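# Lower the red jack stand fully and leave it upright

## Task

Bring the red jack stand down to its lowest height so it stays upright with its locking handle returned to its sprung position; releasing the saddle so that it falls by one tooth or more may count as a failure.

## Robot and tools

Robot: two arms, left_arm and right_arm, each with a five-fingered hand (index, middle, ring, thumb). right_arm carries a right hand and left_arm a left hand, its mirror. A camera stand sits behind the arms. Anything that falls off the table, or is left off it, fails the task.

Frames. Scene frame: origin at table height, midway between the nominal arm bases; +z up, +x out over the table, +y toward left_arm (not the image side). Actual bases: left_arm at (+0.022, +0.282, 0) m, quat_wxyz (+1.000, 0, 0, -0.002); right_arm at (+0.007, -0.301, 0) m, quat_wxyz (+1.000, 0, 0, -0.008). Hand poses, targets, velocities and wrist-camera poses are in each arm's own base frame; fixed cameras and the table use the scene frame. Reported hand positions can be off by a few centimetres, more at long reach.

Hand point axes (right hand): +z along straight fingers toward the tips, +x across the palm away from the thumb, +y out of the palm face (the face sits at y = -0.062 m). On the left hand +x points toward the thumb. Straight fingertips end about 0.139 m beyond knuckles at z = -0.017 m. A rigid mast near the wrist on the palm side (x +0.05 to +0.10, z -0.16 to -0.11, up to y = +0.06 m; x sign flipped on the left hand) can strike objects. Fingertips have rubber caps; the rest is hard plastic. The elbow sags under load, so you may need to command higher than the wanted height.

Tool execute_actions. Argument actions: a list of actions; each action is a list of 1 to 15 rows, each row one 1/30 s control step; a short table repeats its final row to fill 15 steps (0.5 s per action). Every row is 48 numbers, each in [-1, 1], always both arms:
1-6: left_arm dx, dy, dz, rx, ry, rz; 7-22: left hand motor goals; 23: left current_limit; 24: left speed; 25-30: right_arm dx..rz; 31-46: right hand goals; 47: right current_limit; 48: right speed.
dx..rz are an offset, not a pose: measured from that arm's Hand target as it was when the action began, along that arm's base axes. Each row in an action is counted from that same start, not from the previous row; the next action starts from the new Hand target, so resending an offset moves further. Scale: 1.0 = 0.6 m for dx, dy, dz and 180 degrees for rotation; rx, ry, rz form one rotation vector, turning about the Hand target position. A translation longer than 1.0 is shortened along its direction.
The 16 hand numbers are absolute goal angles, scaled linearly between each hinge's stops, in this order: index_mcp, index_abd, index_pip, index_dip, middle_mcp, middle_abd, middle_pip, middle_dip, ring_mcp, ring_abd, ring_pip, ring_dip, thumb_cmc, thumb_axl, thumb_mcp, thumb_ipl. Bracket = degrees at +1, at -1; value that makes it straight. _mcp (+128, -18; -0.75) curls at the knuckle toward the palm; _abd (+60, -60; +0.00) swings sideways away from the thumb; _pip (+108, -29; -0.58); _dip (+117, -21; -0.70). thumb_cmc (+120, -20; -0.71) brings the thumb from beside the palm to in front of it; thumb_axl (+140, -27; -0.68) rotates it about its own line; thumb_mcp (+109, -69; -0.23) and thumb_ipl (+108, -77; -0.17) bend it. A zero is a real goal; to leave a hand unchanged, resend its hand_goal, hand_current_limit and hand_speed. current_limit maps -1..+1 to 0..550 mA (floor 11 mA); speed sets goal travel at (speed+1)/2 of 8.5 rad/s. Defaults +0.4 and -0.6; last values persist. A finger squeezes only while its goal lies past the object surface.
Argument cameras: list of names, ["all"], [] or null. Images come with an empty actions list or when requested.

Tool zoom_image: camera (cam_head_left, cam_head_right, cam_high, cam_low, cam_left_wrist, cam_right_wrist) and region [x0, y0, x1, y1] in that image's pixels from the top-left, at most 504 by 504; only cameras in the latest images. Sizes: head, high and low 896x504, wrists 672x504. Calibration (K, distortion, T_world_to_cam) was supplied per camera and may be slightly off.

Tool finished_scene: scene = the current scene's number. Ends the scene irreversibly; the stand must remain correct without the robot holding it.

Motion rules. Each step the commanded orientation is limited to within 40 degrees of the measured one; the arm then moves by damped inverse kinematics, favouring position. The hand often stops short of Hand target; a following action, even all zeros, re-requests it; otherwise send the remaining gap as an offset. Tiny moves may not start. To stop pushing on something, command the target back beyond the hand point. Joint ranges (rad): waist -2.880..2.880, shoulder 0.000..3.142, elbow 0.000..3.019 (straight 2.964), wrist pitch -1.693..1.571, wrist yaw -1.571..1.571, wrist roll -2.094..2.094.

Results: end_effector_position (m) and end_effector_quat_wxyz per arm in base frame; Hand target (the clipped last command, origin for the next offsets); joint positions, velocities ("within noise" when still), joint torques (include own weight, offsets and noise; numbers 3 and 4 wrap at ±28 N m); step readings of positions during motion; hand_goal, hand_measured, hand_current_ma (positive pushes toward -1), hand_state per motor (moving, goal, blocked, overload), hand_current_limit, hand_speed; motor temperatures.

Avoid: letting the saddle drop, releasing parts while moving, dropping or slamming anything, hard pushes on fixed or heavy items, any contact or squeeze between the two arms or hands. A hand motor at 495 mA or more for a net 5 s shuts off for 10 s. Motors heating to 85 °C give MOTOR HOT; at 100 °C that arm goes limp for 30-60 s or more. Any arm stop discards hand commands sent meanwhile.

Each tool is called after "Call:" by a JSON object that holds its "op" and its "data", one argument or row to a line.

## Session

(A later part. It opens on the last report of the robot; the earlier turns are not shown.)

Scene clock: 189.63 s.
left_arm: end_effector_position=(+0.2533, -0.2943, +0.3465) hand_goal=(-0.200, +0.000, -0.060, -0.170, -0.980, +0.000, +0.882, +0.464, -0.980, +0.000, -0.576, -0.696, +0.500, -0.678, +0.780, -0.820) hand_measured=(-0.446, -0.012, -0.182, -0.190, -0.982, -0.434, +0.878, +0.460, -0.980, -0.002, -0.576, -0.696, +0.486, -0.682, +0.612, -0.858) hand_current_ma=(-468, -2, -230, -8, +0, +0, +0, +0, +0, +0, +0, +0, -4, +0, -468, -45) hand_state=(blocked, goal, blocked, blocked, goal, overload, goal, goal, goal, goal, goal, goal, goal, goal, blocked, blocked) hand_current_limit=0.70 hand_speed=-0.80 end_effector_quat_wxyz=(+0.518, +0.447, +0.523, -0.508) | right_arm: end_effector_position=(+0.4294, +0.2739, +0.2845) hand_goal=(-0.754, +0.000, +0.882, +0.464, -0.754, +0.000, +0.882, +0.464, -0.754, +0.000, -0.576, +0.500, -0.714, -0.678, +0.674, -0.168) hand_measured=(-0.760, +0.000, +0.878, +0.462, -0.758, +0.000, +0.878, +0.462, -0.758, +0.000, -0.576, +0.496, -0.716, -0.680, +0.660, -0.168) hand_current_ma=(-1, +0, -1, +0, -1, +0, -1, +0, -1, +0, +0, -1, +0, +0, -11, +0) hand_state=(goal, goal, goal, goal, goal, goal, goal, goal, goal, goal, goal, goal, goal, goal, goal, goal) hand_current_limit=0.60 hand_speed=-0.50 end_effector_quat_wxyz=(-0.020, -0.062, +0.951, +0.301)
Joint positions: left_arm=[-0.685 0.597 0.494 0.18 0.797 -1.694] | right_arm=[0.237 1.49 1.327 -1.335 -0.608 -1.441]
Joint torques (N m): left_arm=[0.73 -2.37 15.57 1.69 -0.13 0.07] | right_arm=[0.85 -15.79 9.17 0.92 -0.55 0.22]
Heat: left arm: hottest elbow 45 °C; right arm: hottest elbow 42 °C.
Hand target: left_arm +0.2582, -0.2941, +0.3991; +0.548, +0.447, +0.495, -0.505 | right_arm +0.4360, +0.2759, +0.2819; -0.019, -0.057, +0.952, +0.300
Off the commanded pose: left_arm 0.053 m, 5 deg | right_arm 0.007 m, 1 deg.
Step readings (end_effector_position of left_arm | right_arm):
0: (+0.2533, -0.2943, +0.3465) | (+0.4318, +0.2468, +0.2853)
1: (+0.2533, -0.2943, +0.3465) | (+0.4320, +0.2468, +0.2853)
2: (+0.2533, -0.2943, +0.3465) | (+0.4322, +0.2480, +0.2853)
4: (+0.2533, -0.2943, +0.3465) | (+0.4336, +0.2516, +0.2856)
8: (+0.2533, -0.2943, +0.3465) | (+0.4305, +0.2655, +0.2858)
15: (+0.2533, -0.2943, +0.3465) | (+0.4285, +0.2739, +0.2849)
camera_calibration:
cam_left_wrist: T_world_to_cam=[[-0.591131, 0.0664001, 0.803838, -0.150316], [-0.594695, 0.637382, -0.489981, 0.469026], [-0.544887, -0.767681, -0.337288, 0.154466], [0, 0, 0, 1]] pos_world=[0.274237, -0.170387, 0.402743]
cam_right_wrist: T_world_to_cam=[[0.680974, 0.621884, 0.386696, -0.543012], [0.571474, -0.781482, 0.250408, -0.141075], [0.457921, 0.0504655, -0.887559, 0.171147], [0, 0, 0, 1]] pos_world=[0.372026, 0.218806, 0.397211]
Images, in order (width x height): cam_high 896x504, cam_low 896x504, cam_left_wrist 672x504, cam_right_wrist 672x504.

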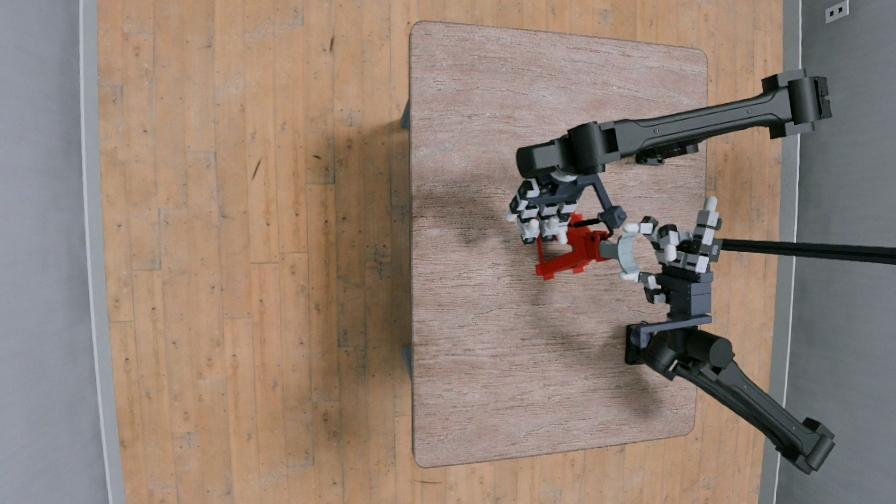

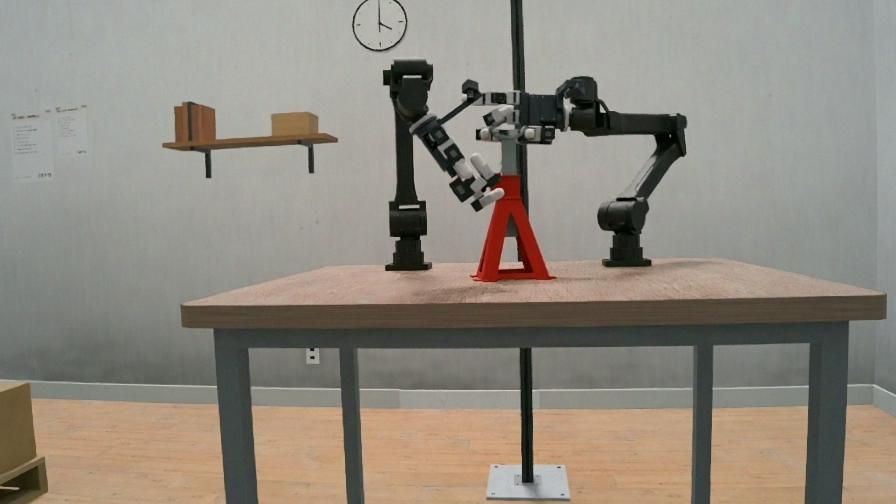

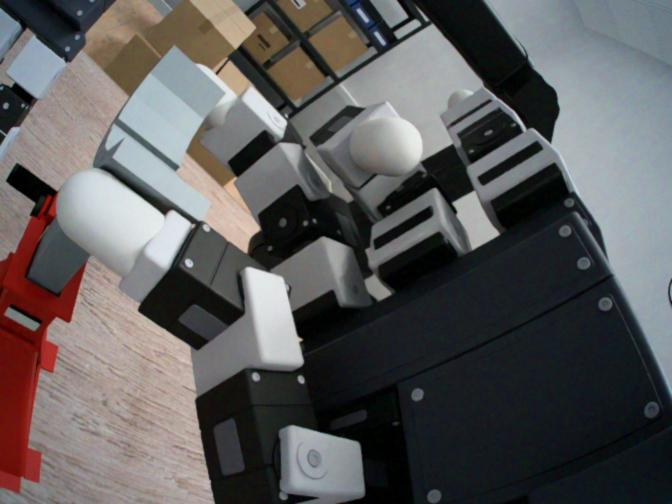

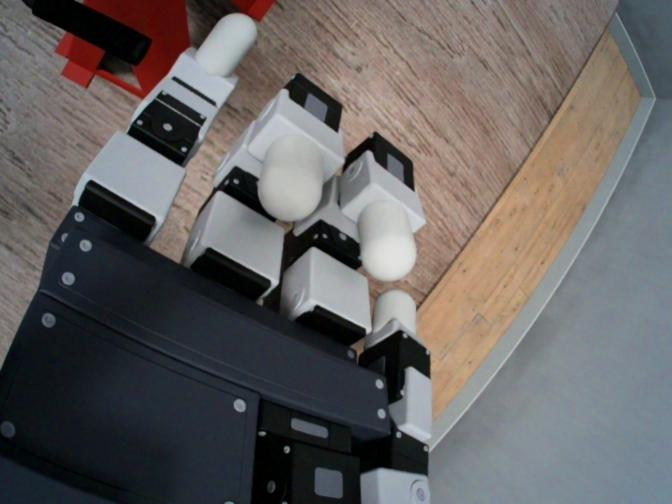

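Call:
{"op": "execute_actions", "data": {
  "actions": [
    [[0,0,0.0,0,0,0,-0.2,0,-0.06,-0.17,-0.98,0,0.882,0.464,-0.98,0,-0.576,-0.696,0.5,-0.678,0.78,-0.82,0.7,-0.8,0,-0.013,-0.012,0,0,0,-0.754,0,0.882,0.464,-0.754,0,0.882,0.464,-0.754,0,-0.576,0.5,-0.714,-0.678,0.674,-0.168,0.6,-0.5]],
    [[0,0,0.0,0,0,0,-0.2,0,-0.06,-0.17,-0.98,0,0.882,0.464,-0.98,0,-0.576,-0.696,0.5,-0.678,0.78,-0.82,0.7,-0.8,-0.02,0,0,0,0,0,-0.754,0,0.882,0.464,-0.754,0,0.882,0.464,-0.754,0,-0.576,0.5,-0.714,-0.678,0.674,-0.168,0.6,-0.5]]
  ],
  "cameras": ["cam_low","cam_high","cam_right_wrist","cam_left_wrist"]
}}

Call:
{"op": "zoom_image", "data": {
  "camera": "cam_low",
  "region": [460, 160, 510, 215]
}}

Call:
{"op": "zoom_image", "data": {
  "camera": "cam_high",
  "region": [520, 160, 660, 280]
}}

Call:
{"op": "zoom_image", "data": {
  "camera": "cam_right_wrist",
  "region": [0, 0, 300, 250]
}}

Scene clock: 198.70 s.
left_arm: end_effector_position=(+0.2533, -0.2943, +0.3465) hand_goal=(-0.200, +0.000, -0.060, -0.170, -0.980, +0.000, +0.882, +0.464, -0.980, +0.000, -0.576, -0.696, +0.500, -0.678, +0.780, -0.820) hand_measured=(-0.446, -0.012, -0.182, -0.190, -0.982, -0.434, +0.878, +0.460, -0.980, -0.002, -0.576, -0.696, +0.486, -0.682, +0.612, -0.858) hand_current_ma=(-468, -2, -230, -8, +0, +0, +0, +0, +0, +0, +0, +0, -4, +0, -468, -45) hand_state=(blocked, goal, blocked, blocked, goal, overload, goal, goal, goal, goal, goal, goal, goal, goal, blocked, blocked) hand_current_limit=0.70 hand_speed=-0.80 end_effector_quat_wxyz=(+0.518, +0.447, +0.523, -0.508) | right_arm: end_effector_position=(+0.4222, +0.2699, +0.2694) hand_goal=(-0.754, +0.000, +0.882, +0.464, -0.754, +0.000, +0.882, +0.464, -0.754, +0.000, -0.576, +0.500, -0.714, -0.678, +0.674, -0.168) hand_measured=(-0.760, +0.000, +0.878, +0.462, -0.758, +0.000, +0.878, +0.462, -0.758, +0.000, -0.576, +0.496, -0.716, -0.680, +0.660, -0.168) hand_current_ma=(-1, +0, -1, +0, -1, +0, -1, +0, -1, +0, +0, -1, +0, +0, -11, +0) hand_state=(goal, goal, goal, goal, goal, goal, goal, goal, goal, goal, goal, goal, goal, goal, goal, goal) hand_current_limit=0.60 hand_speed=-0.50 end_effector_quat_wxyz=(-0.031, -0.056, +0.952, +0.299)
Joint positions: left_arm=[-0.685 0.597 0.494 0.18 0.797 -1.694] | right_arm=[0.232 1.484 1.283 -1.32 -0.608 -1.44]
Joint velocities: left_arm=[0.005 -0.044 0.007 -0.002 -0.037 0.022] | right_arm=[within noise]
Joint torques (N m): left_arm=[0.73 -2.32 15.56 1.69 -0.13 0.07] | right_arm=[0.62 -17.67 8.49 0.8 -0.56 0.05]
Heat: left arm: hottest elbow 46 °C; right arm: hottest elbow 42 °C.
Hand target: left_arm +0.2582, -0.2941, +0.3991; +0.548, +0.447, +0.495, -0.505 | right_arm +0.4240, +0.2682, +0.2746; -0.019, -0.057, +0.952, +0.300
Off the commanded pose: left_arm 0.053 m, 5 deg | right_arm 0.006 m, 1 deg.
Step readings (end_effector_position of left_arm | right_arm):
0: (+0.2533, -0.2943, +0.3465) | (+0.4295, +0.2739, +0.2845)
1: (+0.2533, -0.2943, +0.3465) | (+0.4295, +0.2739, +0.2845)
2: (+0.2533, -0.2943, +0.3465) | (+0.4296, +0.2739, +0.2846)
4: (+0.2533, -0.2943, +0.3465) | (+0.4299, +0.2740, +0.2845)
8: (+0.2533, -0.2943, +0.3465) | (+0.4300, +0.2729, +0.2826)
15: (+0.2533, -0.2943, +0.3465) | (+0.4302, +0.2718, +0.2805)
16: (+0.2533, -0.2943, +0.3465) | (+0.4301, +0.2717, +0.2803)
17: (+0.2533, -0.2943, +0.3465) | (+0.4299, +0.2717, +0.2796)
19: (+0.2533, -0.2943, +0.3465) | (+0.4284, +0.2713, +0.2767)
23: (+0.2533, -0.2943, +0.3465) | (+0.4239, +0.2703, +0.2686)
30: (+0.2533, -0.2943, +0.3465) | (+0.4226, +0.2700, +0.2680)
camera_calibration:
cam_left_wrist: T_world_to_cam=[[-0.591131, 0.0664001, 0.803838, -0.150316], [-0.594695, 0.637382, -0.489981, 0.469026], [-0.544887, -0.767681, -0.337288, 0.154466], [0, 0, 0, 1]] pos_world=[0.274237, -0.170387, 0.402743]
cam_right_wrist: T_world_to_cam=[[0.692913, 0.620351, 0.367473, -0.52923], [0.573058, -0.783131, 0.241477, -0.134142], [0.43758, 0.0432606, -0.898138, 0.174546], [0, 0, 0, 1]] pos_world=[0.367204, 0.215706, 0.383636]
Images, in order (width x height): cam_high 896x504, cam_low 896x504, cam_left_wrist 672x504, cam_right_wrist 672x504.

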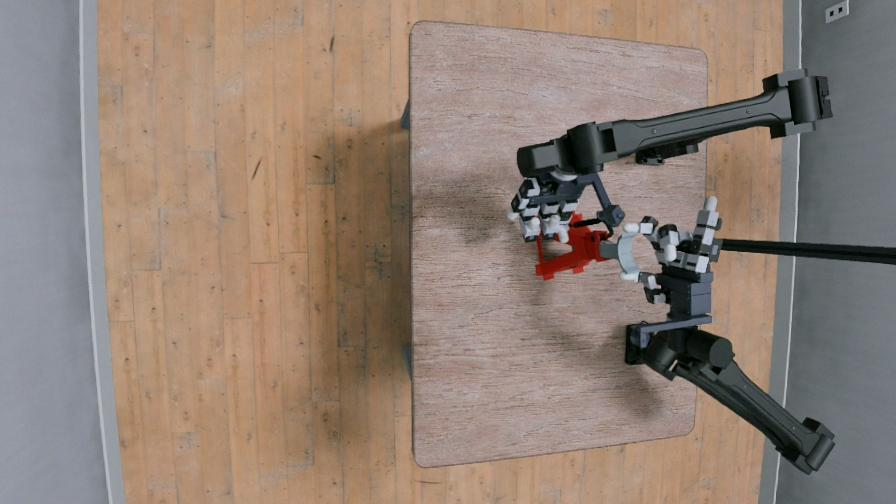

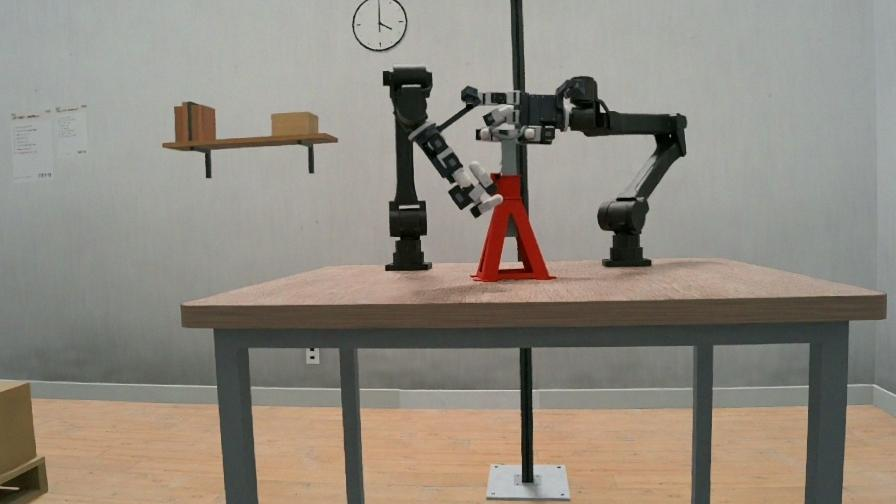

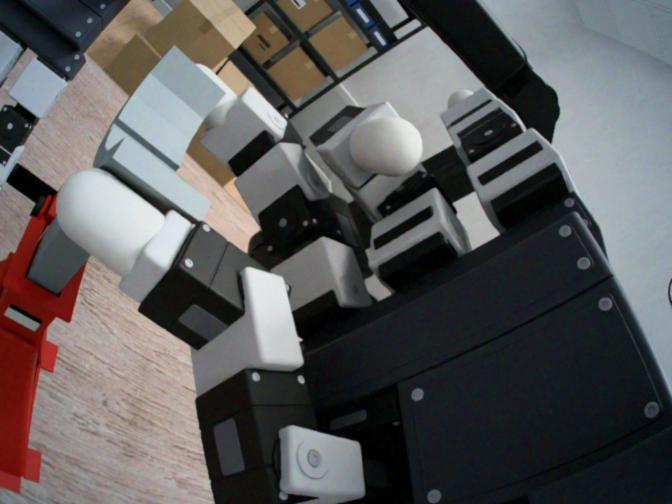

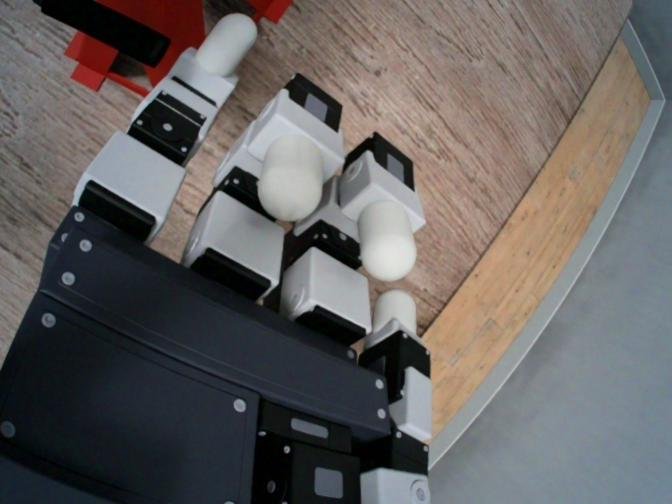

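Scaled by 9.164 from the camera's 896x504 image, which has a finer 1280x720 frame.

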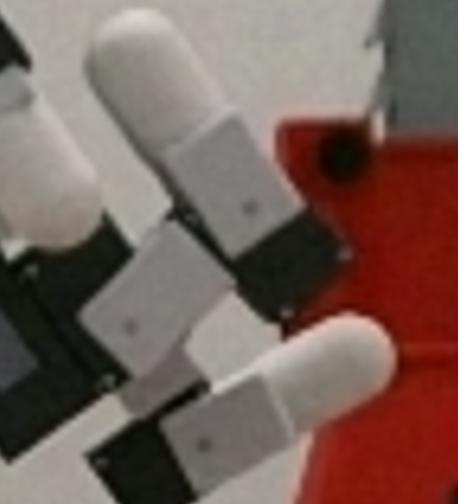

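Scaled by 3.600 from the camera's 896x504 image, which has a finer 1280x720 frame.

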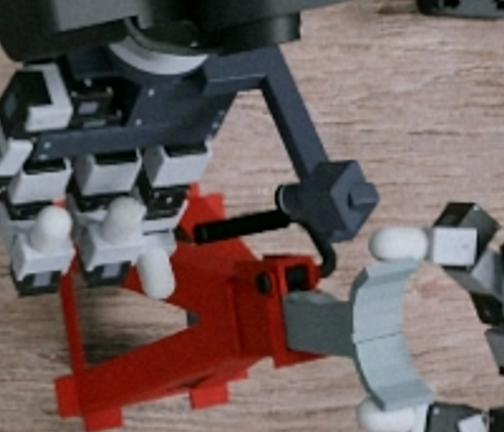

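Scaled by 1.680 from the camera's 672x504 image, which has a finer 960x720 frame.

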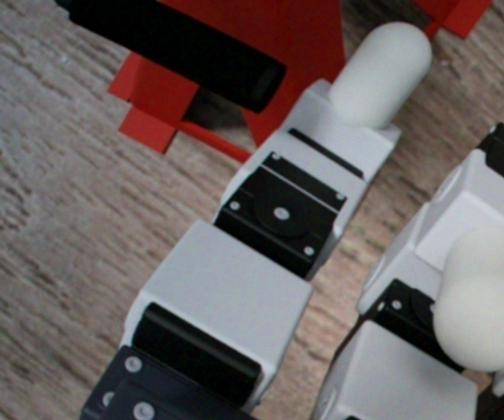

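Call:
{"op": "execute_actions", "data": {
  "actions": [
    [[0,0,0.0,0,0,0,-0.2,0,-0.06,-0.17,-0.98,0,0.882,0.464,-0.98,0,-0.576,-0.696,0.5,-0.678,0.78,-0.82,0.7,-0.8,-0.025,-0.004,0,0,0,0,-0.754,0,0.882,0.464,-0.754,0,0.882,0.464,-0.754,0,-0.576,0.5,-0.714,-0.678,0.674,-0.168,0.6,-0.5]]
  ],
  "cameras": ["cam_low","cam_high","cam_right_wrist","cam_head_right"]
}}

Call:
{"op": "zoom_image", "data": {
  "camera": "cam_low",
  "region": [460, 160, 510, 215]
}}

Call:
{"op": "zoom_image", "data": {
  "camera": "cam_high",
  "region": [520, 160, 660, 280]
}}

Call:
{"op": "zoom_image", "data": {
  "camera": "cam_right_wrist",
  "region": [0, 0, 300, 250]
}}

Scene clock: 206.53 s.
left_arm: end_effector_position=(+0.2533, -0.2943, +0.3465) hand_goal=(-0.200, +0.000, -0.060, -0.170, -0.980, +0.000, +0.882, +0.464, -0.980, +0.000, -0.576, -0.696, +0.500, -0.678, +0.780, -0.820) hand_measured=(-0.446, -0.012, -0.182, -0.190, -0.982, -0.434, +0.878, +0.460, -0.980, -0.002, -0.576, -0.696, +0.486, -0.682, +0.612, -0.858) hand_current_ma=(-468, -2, -230, -8, +0, +0, +0, +0, +0, +0, +0, +0, -4, +0, -468, -45) hand_state=(blocked, goal, blocked, blocked, goal, overload, goal, goal, goal, goal, goal, goal, goal, goal, blocked, blocked) hand_current_limit=0.70 hand_speed=-0.80 end_effector_quat_wxyz=(+0.518, +0.447, +0.523, -0.508) | right_arm: end_effector_position=(+0.4080, +0.2665, +0.2722) hand_goal=(-0.754, +0.000, +0.882, +0.464, -0.754, +0.000, +0.882, +0.464, -0.754, +0.000, -0.576, +0.500, -0.714, -0.678, +0.674, -0.168) hand_measured=(-0.760, +0.000, +0.878, +0.462, -0.758, +0.000, +0.878, +0.462, -0.758, +0.000, -0.576, +0.496, -0.716, -0.680, +0.660, -0.168) hand_current_ma=(-1, +0, -1, +0, -1, +0, -1, +0, -1, +0, +0, -1, +0, +0, -11, +0) hand_state=(goal, goal, goal, goal, goal, goal, goal, goal, goal, goal, goal, goal, goal, goal, goal, goal) hand_current_limit=0.60 hand_speed=-0.50 end_effector_quat_wxyz=(-0.026, -0.057, +0.952, +0.300)
Joint positions: left_arm=[-0.685 0.597 0.494 0.18 0.797 -1.694] | right_arm=[0.232 1.441 1.244 -1.315 -0.608 -1.44]
Joint torques (N m): left_arm=[0.73 -2.32 15.57 1.69 -0.13 0.07] | right_arm=[0.73 -17.32 8.21 0.66 -0.54 0.1]
Heat: left arm: hottest elbow 46 °C; right arm: hottest elbow 42 °C.
Hand target: left_arm +0.2582, -0.2941, +0.3991; +0.548, +0.447, +0.495, -0.505 | right_arm +0.4091, +0.2658, +0.2749; -0.019, -0.057, +0.952, +0.300
Off the commanded pose: left_arm 0.053 m, 5 deg | right_arm 0.003 m, 1 deg.
Step readings (end_effector_position of left_arm | right_arm):
0: (+0.2533, -0.2943, +0.3465) | (+0.4222, +0.2699, +0.2694)
1: (+0.2533, -0.2943, +0.3465) | (+0.4222, +0.2699, +0.2696)
2: (+0.2533, -0.2943, +0.3465) | (+0.4216, +0.2697, +0.2692)
4: (+0.2533, -0.2943, +0.3465) | (+0.4180, +0.2689, +0.2680)
8: (+0.2533, -0.2943, +0.3465) | (+0.4098, +0.2670, +0.2680)
15: (+0.2533, -0.2943, +0.3465) | (+0.4080, +0.2665, +0.2722)
camera_calibration:
cam_right_wrist: T_world_to_cam=[[0.689776, 0.6196, 0.374573, -0.518682], [0.570993, -0.783623, 0.244748, -0.129156], [0.44517, 0.0450578, -0.894312, 0.178833], [0, 0, 0, 1]] pos_world=[0.35191, 0.212108, 0.385827]
Images, in order (width x height): cam_head_right 896x504, cam_high 896x504, cam_low 896x504, cam_right_wrist 672x504.

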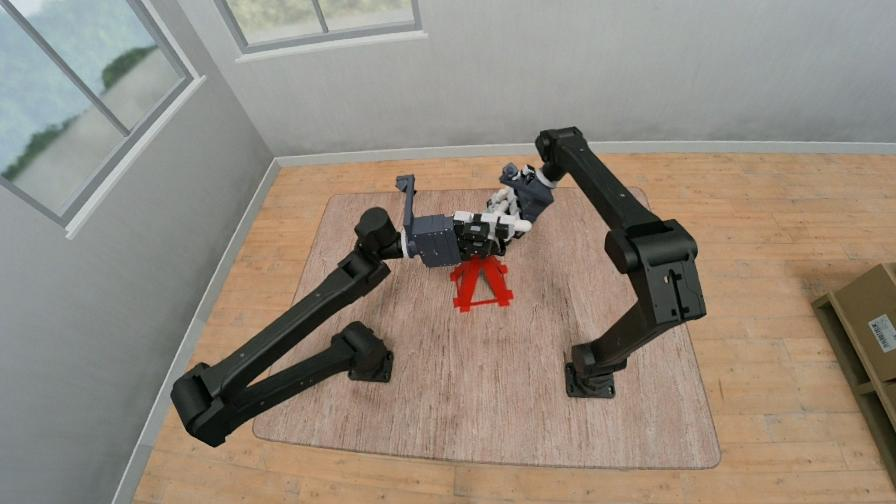

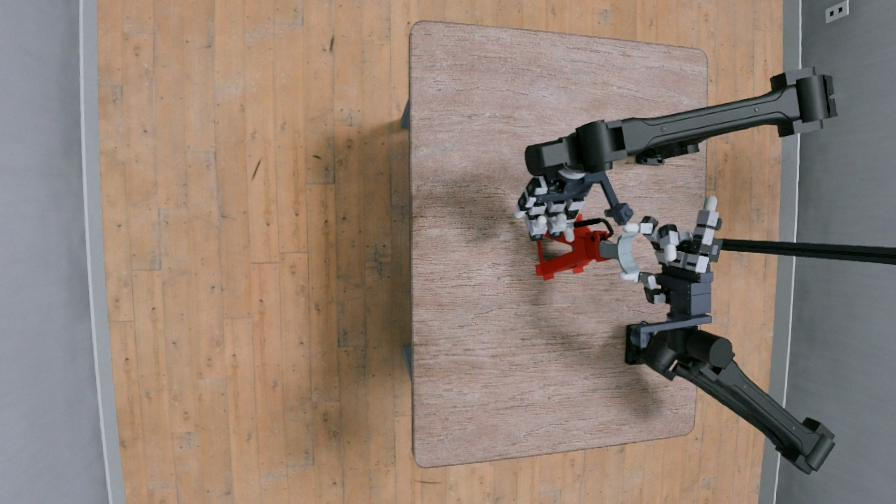

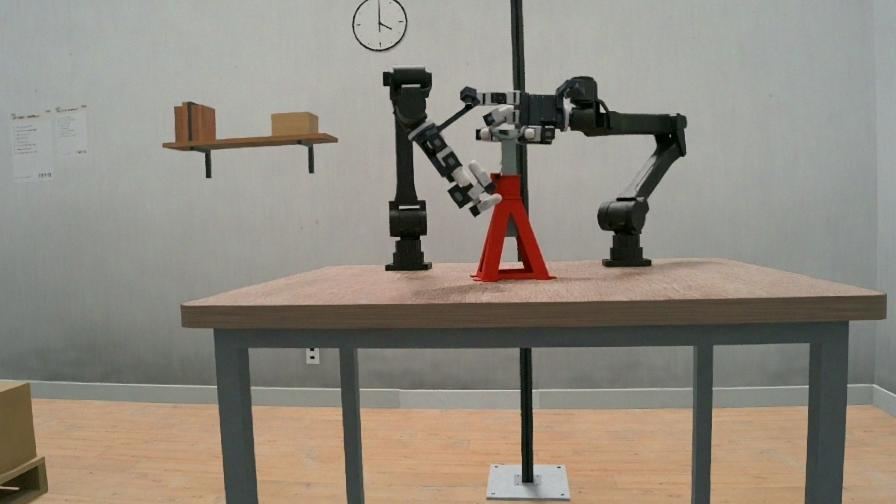

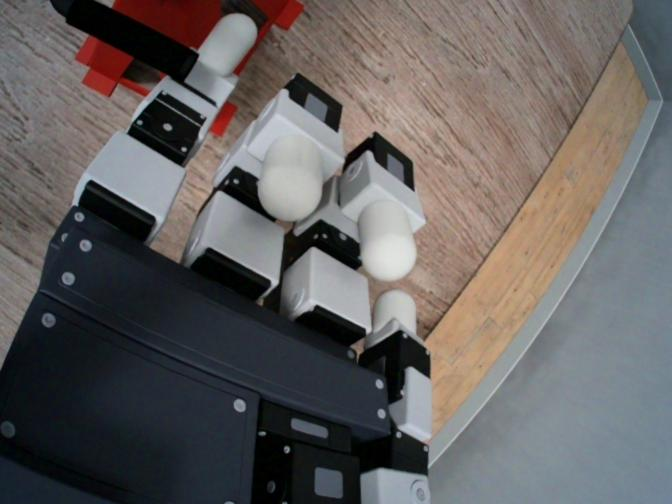

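Scaled by 9.164 from the camera's 896x504 image, which has a finer 1280x720 frame.

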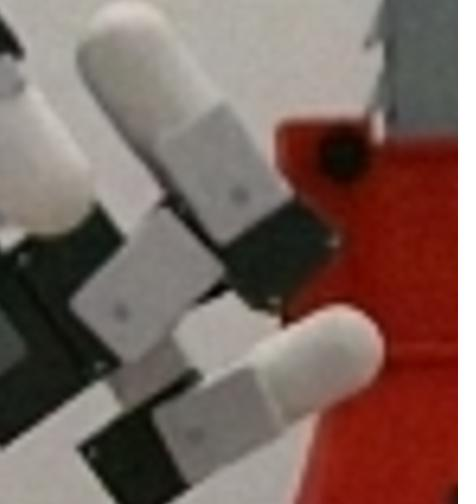

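Scaled by 3.600 from the camera's 896x504 image, which has a finer 1280x720 frame.

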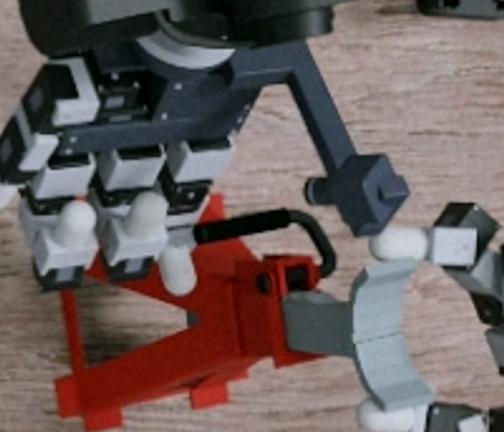

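Scaled by 1.680 from the camera's 672x504 image, which has a finer 960x720 frame.

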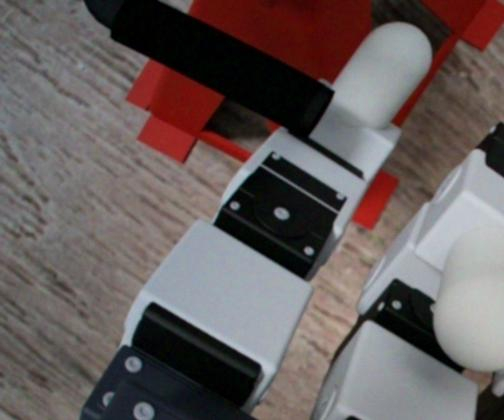

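Call:
{"op": "execute_actions", "data": {
  "actions": [
    [[0,0,0.0,0,0,0,-0.2,0,-0.06,-0.17,-0.98,0,0.882,0.464,-0.98,0,-0.576,-0.696,0.5,-0.678,0.78,-0.82,0.7,-0.8,-0.025,0.0,0,0,0,0,-0.754,0,0.882,0.464,-0.754,0,0.882,0.464,-0.754,0,-0.576,0.5,-0.714,-0.678,0.674,-0.168,0.6,-0.5]]
  ],
  "cameras": ["cam_low","cam_high","cam_right_wrist","cam_head_right"]
}}

Call:
{"op": "zoom_image", "data": {
  "camera": "cam_low",
  "region": [460, 160, 510, 215]
}}

Call:
{"op": "zoom_image", "data": {
  "camera": "cam_high",
  "region": [550, 190, 630, 270]
}}

Call:
{"op": "zoom_image", "data": {
  "camera": "cam_right_wrist",
  "region": [0, 0, 300, 250]
}}

Scene clock: 209.53 s.
left_arm: end_effector_position=(+0.2533, -0.2943, +0.3465) hand_goal=(-0.200, +0.000, -0.060, -0.170, -0.980, +0.000, +0.882, +0.464, -0.980, +0.000, -0.576, -0.696, +0.500, -0.678, +0.780, -0.820) hand_measured=(-0.446, -0.012, -0.182, -0.190, -0.982, -0.434, +0.878, +0.460, -0.980, -0.002, -0.576, -0.696, +0.486, -0.682, +0.612, -0.858) hand_current_ma=(-468, -2, -230, -8, +0, +0, +0, +0, +0, +0, +0, +0, -4, +0, -468, -45) hand_state=(blocked, goal, blocked, blocked, goal, overload, goal, goal, goal, goal, goal, goal, goal, goal, blocked, blocked) hand_current_limit=0.70 hand_speed=-0.80 end_effector_quat_wxyz=(+0.518, +0.447, +0.523, -0.508) | right_arm: end_effector_position=(+0.3940, +0.2632, +0.2719) hand_goal=(-0.754, +0.000, +0.882, +0.464, -0.754, +0.000, +0.882, +0.464, -0.754, +0.000, -0.576, +0.500, -0.714, -0.678, +0.674, -0.168) hand_measured=(-0.760, +0.000, +0.878, +0.462, -0.758, +0.000, +0.878, +0.462, -0.758, +0.000, -0.576, +0.496, -0.716, -0.680, +0.660, -0.168) hand_current_ma=(-1, +0, -1, +0, -1, +0, -1, +0, -1, +0, +0, -1, +0, +0, -11, +0) hand_state=(goal, goal, goal, goal, goal, goal, goal, goal, goal, goal, goal, goal, goal, goal, goal, goal) hand_current_limit=0.60 hand_speed=-0.50 end_effector_quat_wxyz=(-0.025, -0.058, +0.952, +0.300)
Joint positions: left_arm=[-0.685 0.597 0.494 0.18 0.797 -1.694] | right_arm=[0.232 1.403 1.203 -1.309 -0.608 -1.44]
Joint torques (N m): left_arm=[0.73 -2.32 15.57 1.69 -0.13 0.07] | right_arm=[1.14 -15.97 8.31 0.81 -0.5 0.18]
Heat: left arm: hottest elbow 47 °C; right arm: hottest elbow 42 °C.
Hand target: left_arm +0.2582, -0.2941, +0.3991; +0.548, +0.447, +0.495, -0.505 | right_arm +0.3940, +0.2658, +0.2748; -0.019, -0.058, +0.952, +0.300
Off the commanded pose: left_arm 0.053 m, 5 deg | right_arm 0.004 m, 1 deg.
Step readings (end_effector_position of left_arm | right_arm):
0: (+0.2533, -0.2943, +0.3465) | (+0.4080, +0.2665, +0.2722)
1: (+0.2533, -0.2943, +0.3465) | (+0.4078, +0.2665, +0.2719)
2: (+0.2533, -0.2943, +0.3465) | (+0.4073, +0.2663, +0.2713)
4: (+0.2533, -0.2943, +0.3465) | (+0.4037, +0.2655, +0.2697)
8: (+0.2533, -0.2943, +0.3465) | (+0.3959, +0.2637, +0.2683)
15: (+0.2533, -0.2943, +0.3465) | (+0.3940, +0.2632, +0.2719)
camera_calibration:
cam_right_wrist: T_world_to_cam=[[0.688629, 0.619359, 0.377075, -0.507051], [0.570259, -0.783779, 0.245956, -0.123718], [0.447879, 0.0456581, -0.892928, 0.183327], [0, 0, 0, 1]] pos_world=[0.337613, 0.208708, 0.385324]
Images, in order (width x height): cam_head_right 896x504, cam_high 896x504, cam_low 896x504, cam_right_wrist 672x504.

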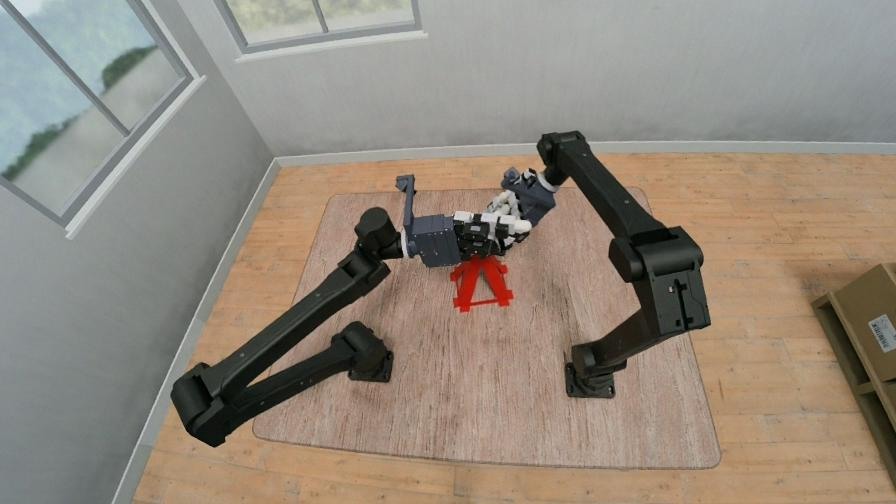

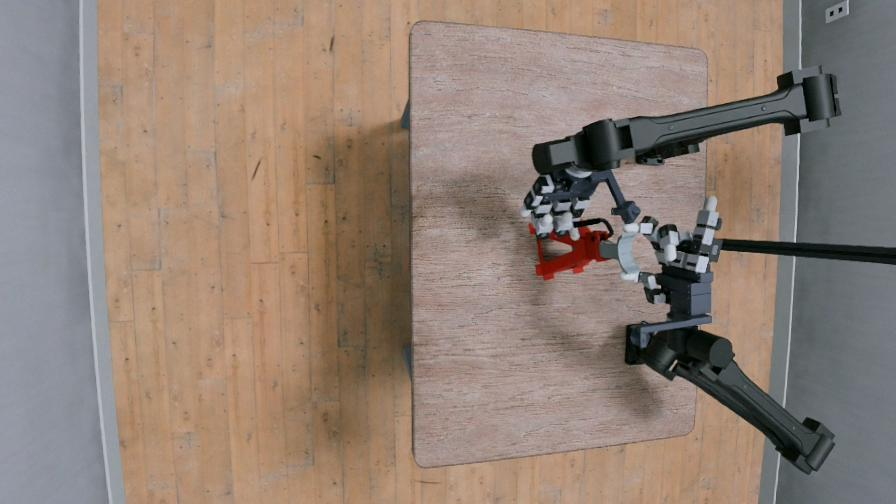

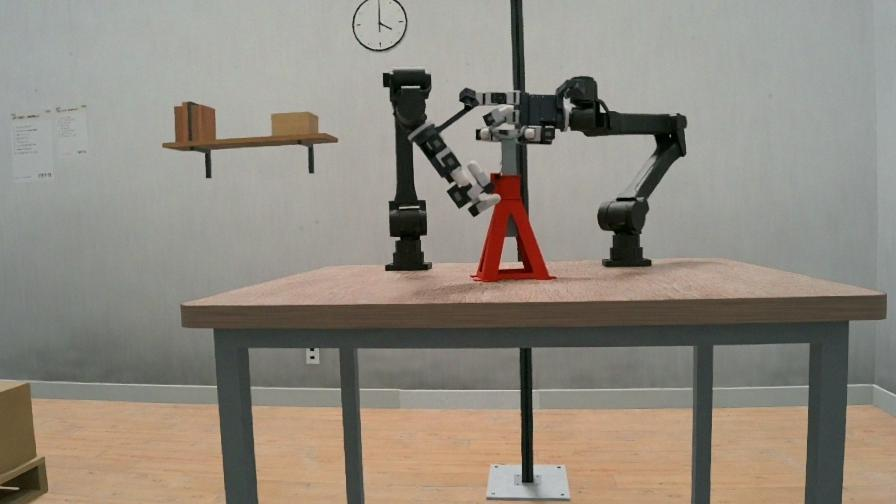

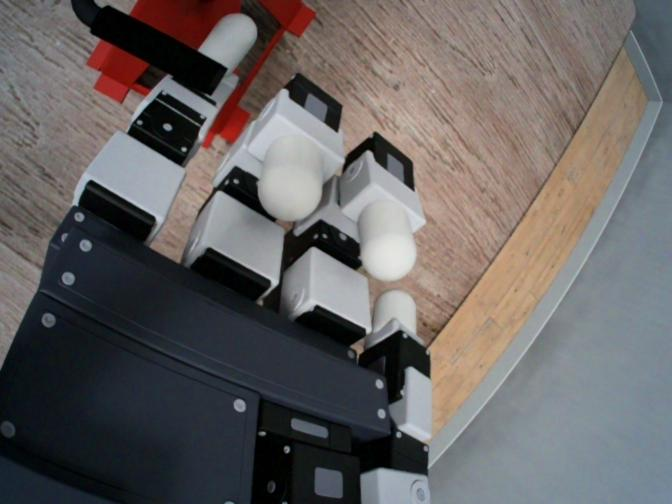

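Scaled by 9.164 from the camera's 896x504 image, which has a finer 1280x720 frame.

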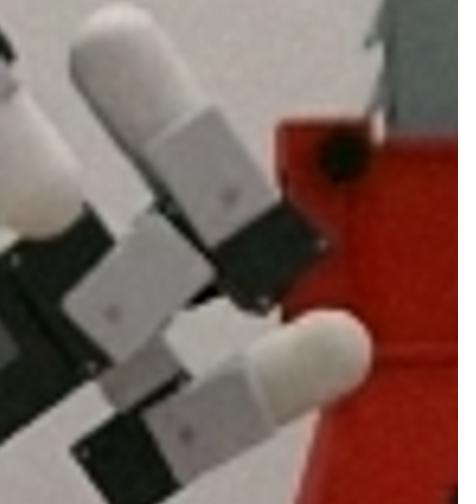

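Scaled by 6.300 from the camera's 896x504 image, which has a finer 1280x720 frame.

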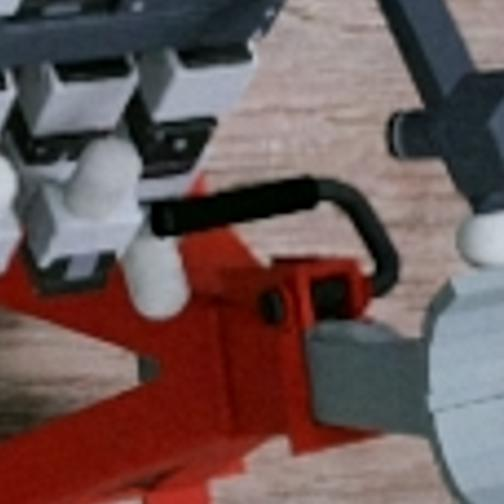

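Scaled by 1.680 from the camera's 672x504 image, which has a finer 960x720 frame.

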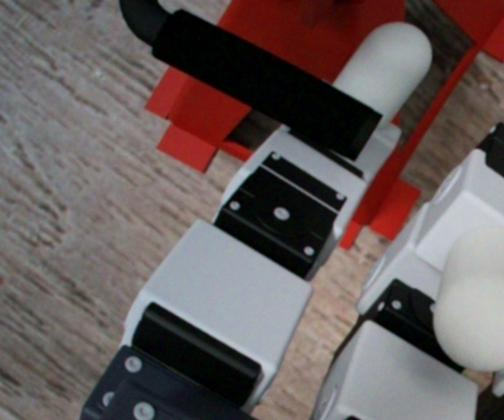

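Call:
{"op": "execute_actions", "data": {
  "actions": [
    [[0,0,0.0,0,0,0,-0.2,0,-0.06,-0.17,-0.98,0,0.882,0.464,-0.98,0,-0.576,-0.696,0.5,-0.678,0.78,-0.82,0.7,-0.8,-0.007,0.0,0,0,0,0,-0.754,0,0.882,0.464,-0.754,0,0.882,0.464,-0.754,0,-0.576,0.65,-0.714,-0.678,0.674,-0.168,0.6,-0.7]],
    [[0,0,0.0,0,0,0,-0.2,0,-0.06,-0.17,-0.98,0,0.882,0.464,-0.98,0,-0.576,-0.696,0.5,-0.678,0.78,-0.82,0.7,-0.8,0,0.0,0,0,0,0,-0.754,0,0.882,0.464,-0.754,0,0.882,0.464,-0.754,0,-0.576,0.8,-0.714,-0.678,0.674,-0.168,0.6,-0.7]]
  ],
  "cameras": ["cam_low","cam_high","cam_right_wrist"]
}}

Call:
{"op": "zoom_image", "data": {
  "camera": "cam_low",
  "region": [460, 160, 510, 215]
}}

Call:
{"op": "zoom_image", "data": {
  "camera": "cam_high",
  "region": [550, 190, 630, 270]
}}

Call:
{"op": "zoom_image", "data": {
  "camera": "cam_right_wrist",
  "region": [0, 0, 300, 250]
}}

Scene clock: 214.27 s.
left_arm: end_effector_position=(+0.2533, -0.2943, +0.3465) hand_goal=(-0.200, +0.000, -0.060, -0.170, -0.980, +0.000, +0.882, +0.464, -0.980, +0.000, -0.576, -0.696, +0.500, -0.678, +0.780, -0.820) hand_measured=(-0.446, -0.012, -0.182, -0.190, -0.982, -0.434, +0.878, +0.460, -0.980, -0.002, -0.576, -0.696, +0.486, -0.682, +0.612, -0.858) hand_current_ma=(-468, -2, -230, -8, +0, +0, +0, +0, +0, +0, +0, +0, -4, +0, -468, -45) hand_state=(blocked, goal, blocked, blocked, goal, overload, goal, goal, goal, goal, goal, goal, goal, goal, blocked, blocked) hand_current_limit=0.70 hand_speed=-0.80 end_effector_quat_wxyz=(+0.518, +0.447, +0.523, -0.508) | right_arm: end_effector_position=(+0.3908, +0.2624, +0.2707) hand_goal=(-0.754, +0.000, +0.882, +0.464, -0.754, +0.000, +0.882, +0.464, -0.754, +0.000, -0.576, +0.800, -0.714, -0.678, +0.674, -0.168) hand_measured=(-0.760, +0.000, +0.878, +0.462, -0.758, +0.000, +0.878, +0.462, -0.758, +0.000, -0.576, +0.796, -0.716, -0.680, +0.660, -0.168) hand_current_ma=(-1, +0, -1, +0, -1, +0, -1, +0, -1, +0, +0, -1, +0, +0, -11, +0) hand_state=(goal, goal, goal, goal, goal, goal, goal, goal, goal, goal, goal, goal, goal, goal, goal, goal) hand_current_limit=0.60 hand_speed=-0.70 end_effector_quat_wxyz=(-0.026, -0.056, +0.952, +0.300)
Joint positions: left_arm=[-0.685 0.597 0.494 0.18 0.797 -1.694] | right_arm=[0.232 1.395 1.192 -1.308 -0.608 -1.437]
Joint torques (N m): left_arm=[0.73 -2.32 15.56 1.68 -0.14 0.07] | right_arm=[1.38 -16.26 8.35 0.77 -0.5 0.17]
Heat: left arm: hottest elbow 47 °C; right arm: hottest elbow 42 °C.
Hand target: left_arm +0.2582, -0.2941, +0.3991; +0.548, +0.447, +0.495, -0.505 | right_arm +0.3897, +0.2658, +0.2747; -0.019, -0.057, +0.952, +0.300
Off the commanded pose: left_arm 0.053 m, 5 deg | right_arm 0.005 m, 1 deg.
Step readings (end_effector_position of left_arm | right_arm):
0: (+0.2533, -0.2943, +0.3465) | (+0.3940, +0.2632, +0.2719)
1: (+0.2533, -0.2943, +0.3465) | (+0.3940, +0.2632, +0.2719)
2: (+0.2533, -0.2943, +0.3465) | (+0.3939, +0.2632, +0.2716)
4: (+0.2533, -0.2943, +0.3465) | (+0.3932, +0.2630, +0.2710)
8: (+0.2533, -0.2943, +0.3465) | (+0.3913, +0.2625, +0.2699)
15: (+0.2533, -0.2943, +0.3465) | (+0.3908, +0.2624, +0.2707)
16: (+0.2533, -0.2943, +0.3465) | (+0.3908, +0.2624, +0.2707)
17: (+0.2533, -0.2943, +0.3465) | (+0.3908, +0.2624, +0.2707)
19: (+0.2533, -0.2943, +0.3465) | (+0.3908, +0.2624, +0.2707)
23: (+0.2533, -0.2943, +0.3465) | (+0.3908, +0.2624, +0.2707)
30: (+0.2533, -0.2943, +0.3465) | (+0.3908, +0.2624, +0.2707)
camera_calibration:
cam_right_wrist: T_world_to_cam=[[0.691382, 0.617863, 0.374481, -0.503849], [0.569117, -0.78505, 0.244543, -0.121039], [0.44508, 0.0440513, -0.894406, 0.18565], [0, 0, 0, 1]] pos_world=[0.334608, 0.20811, 0.384327]
Images, in order (width x height): cam_high 896x504, cam_low 896x504, cam_right_wrist 672x504.

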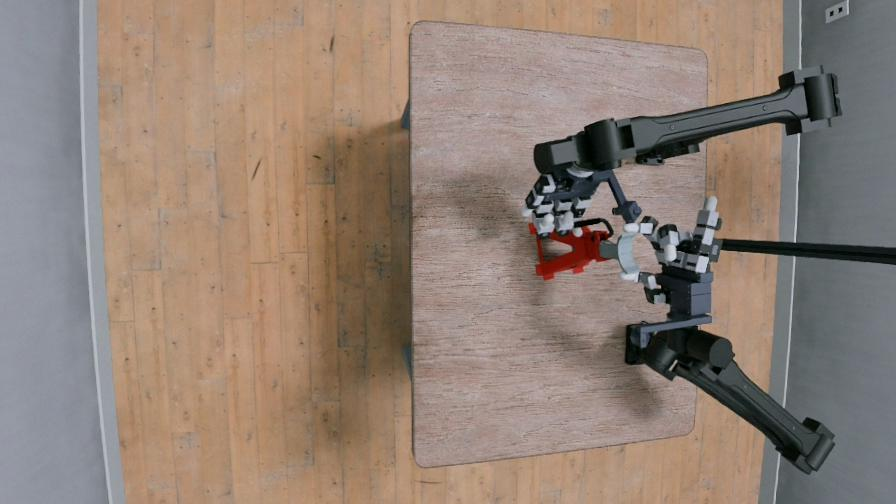

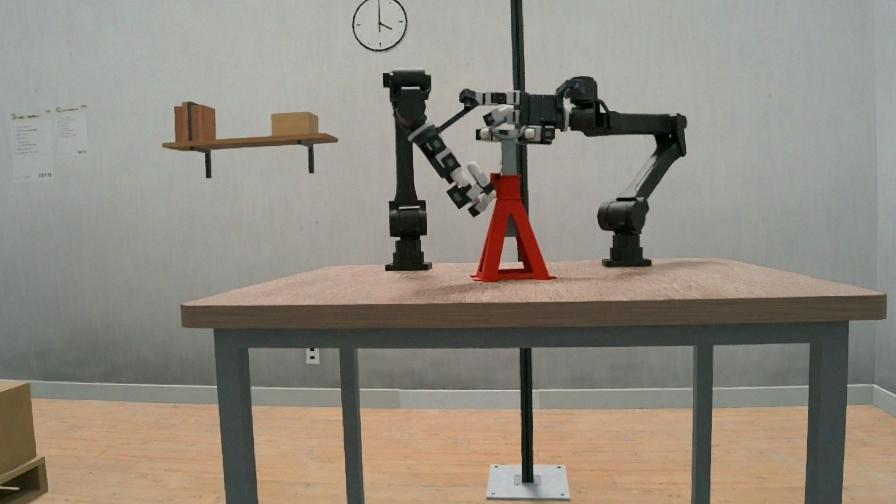

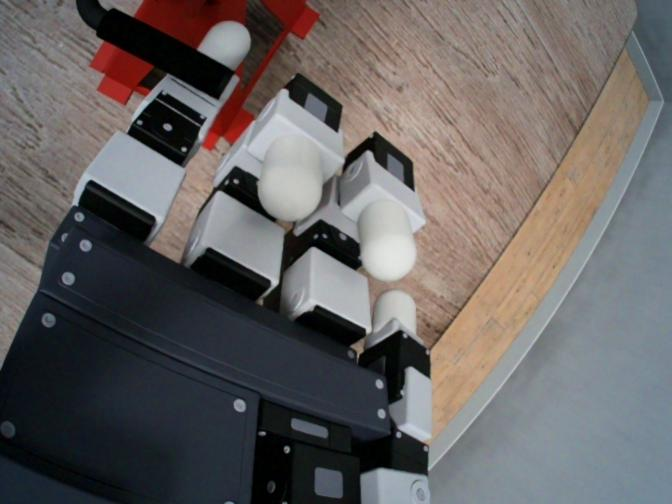

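Scaled by 9.164 from the camera's 896x504 image, which has a finer 1280x720 frame.

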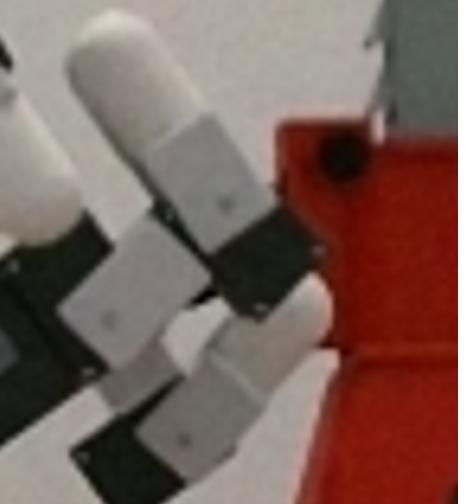

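Scaled by 6.300 from the camera's 896x504 image, which has a finer 1280x720 frame.

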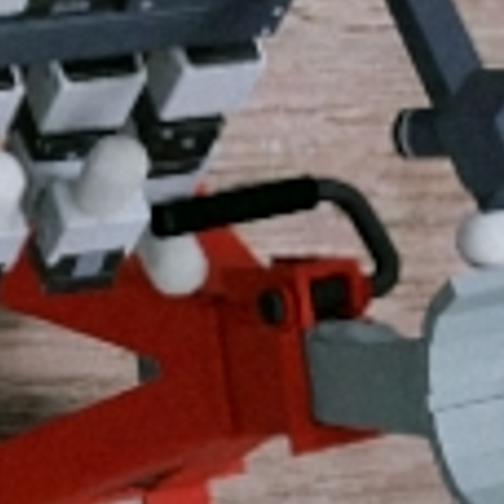

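Scaled by 1.680 from the camera's 672x504 image, which has a finer 960x720 frame.

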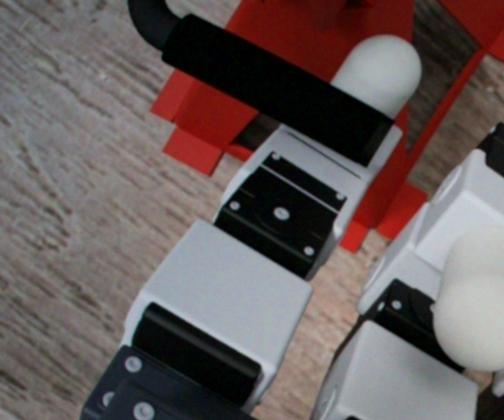

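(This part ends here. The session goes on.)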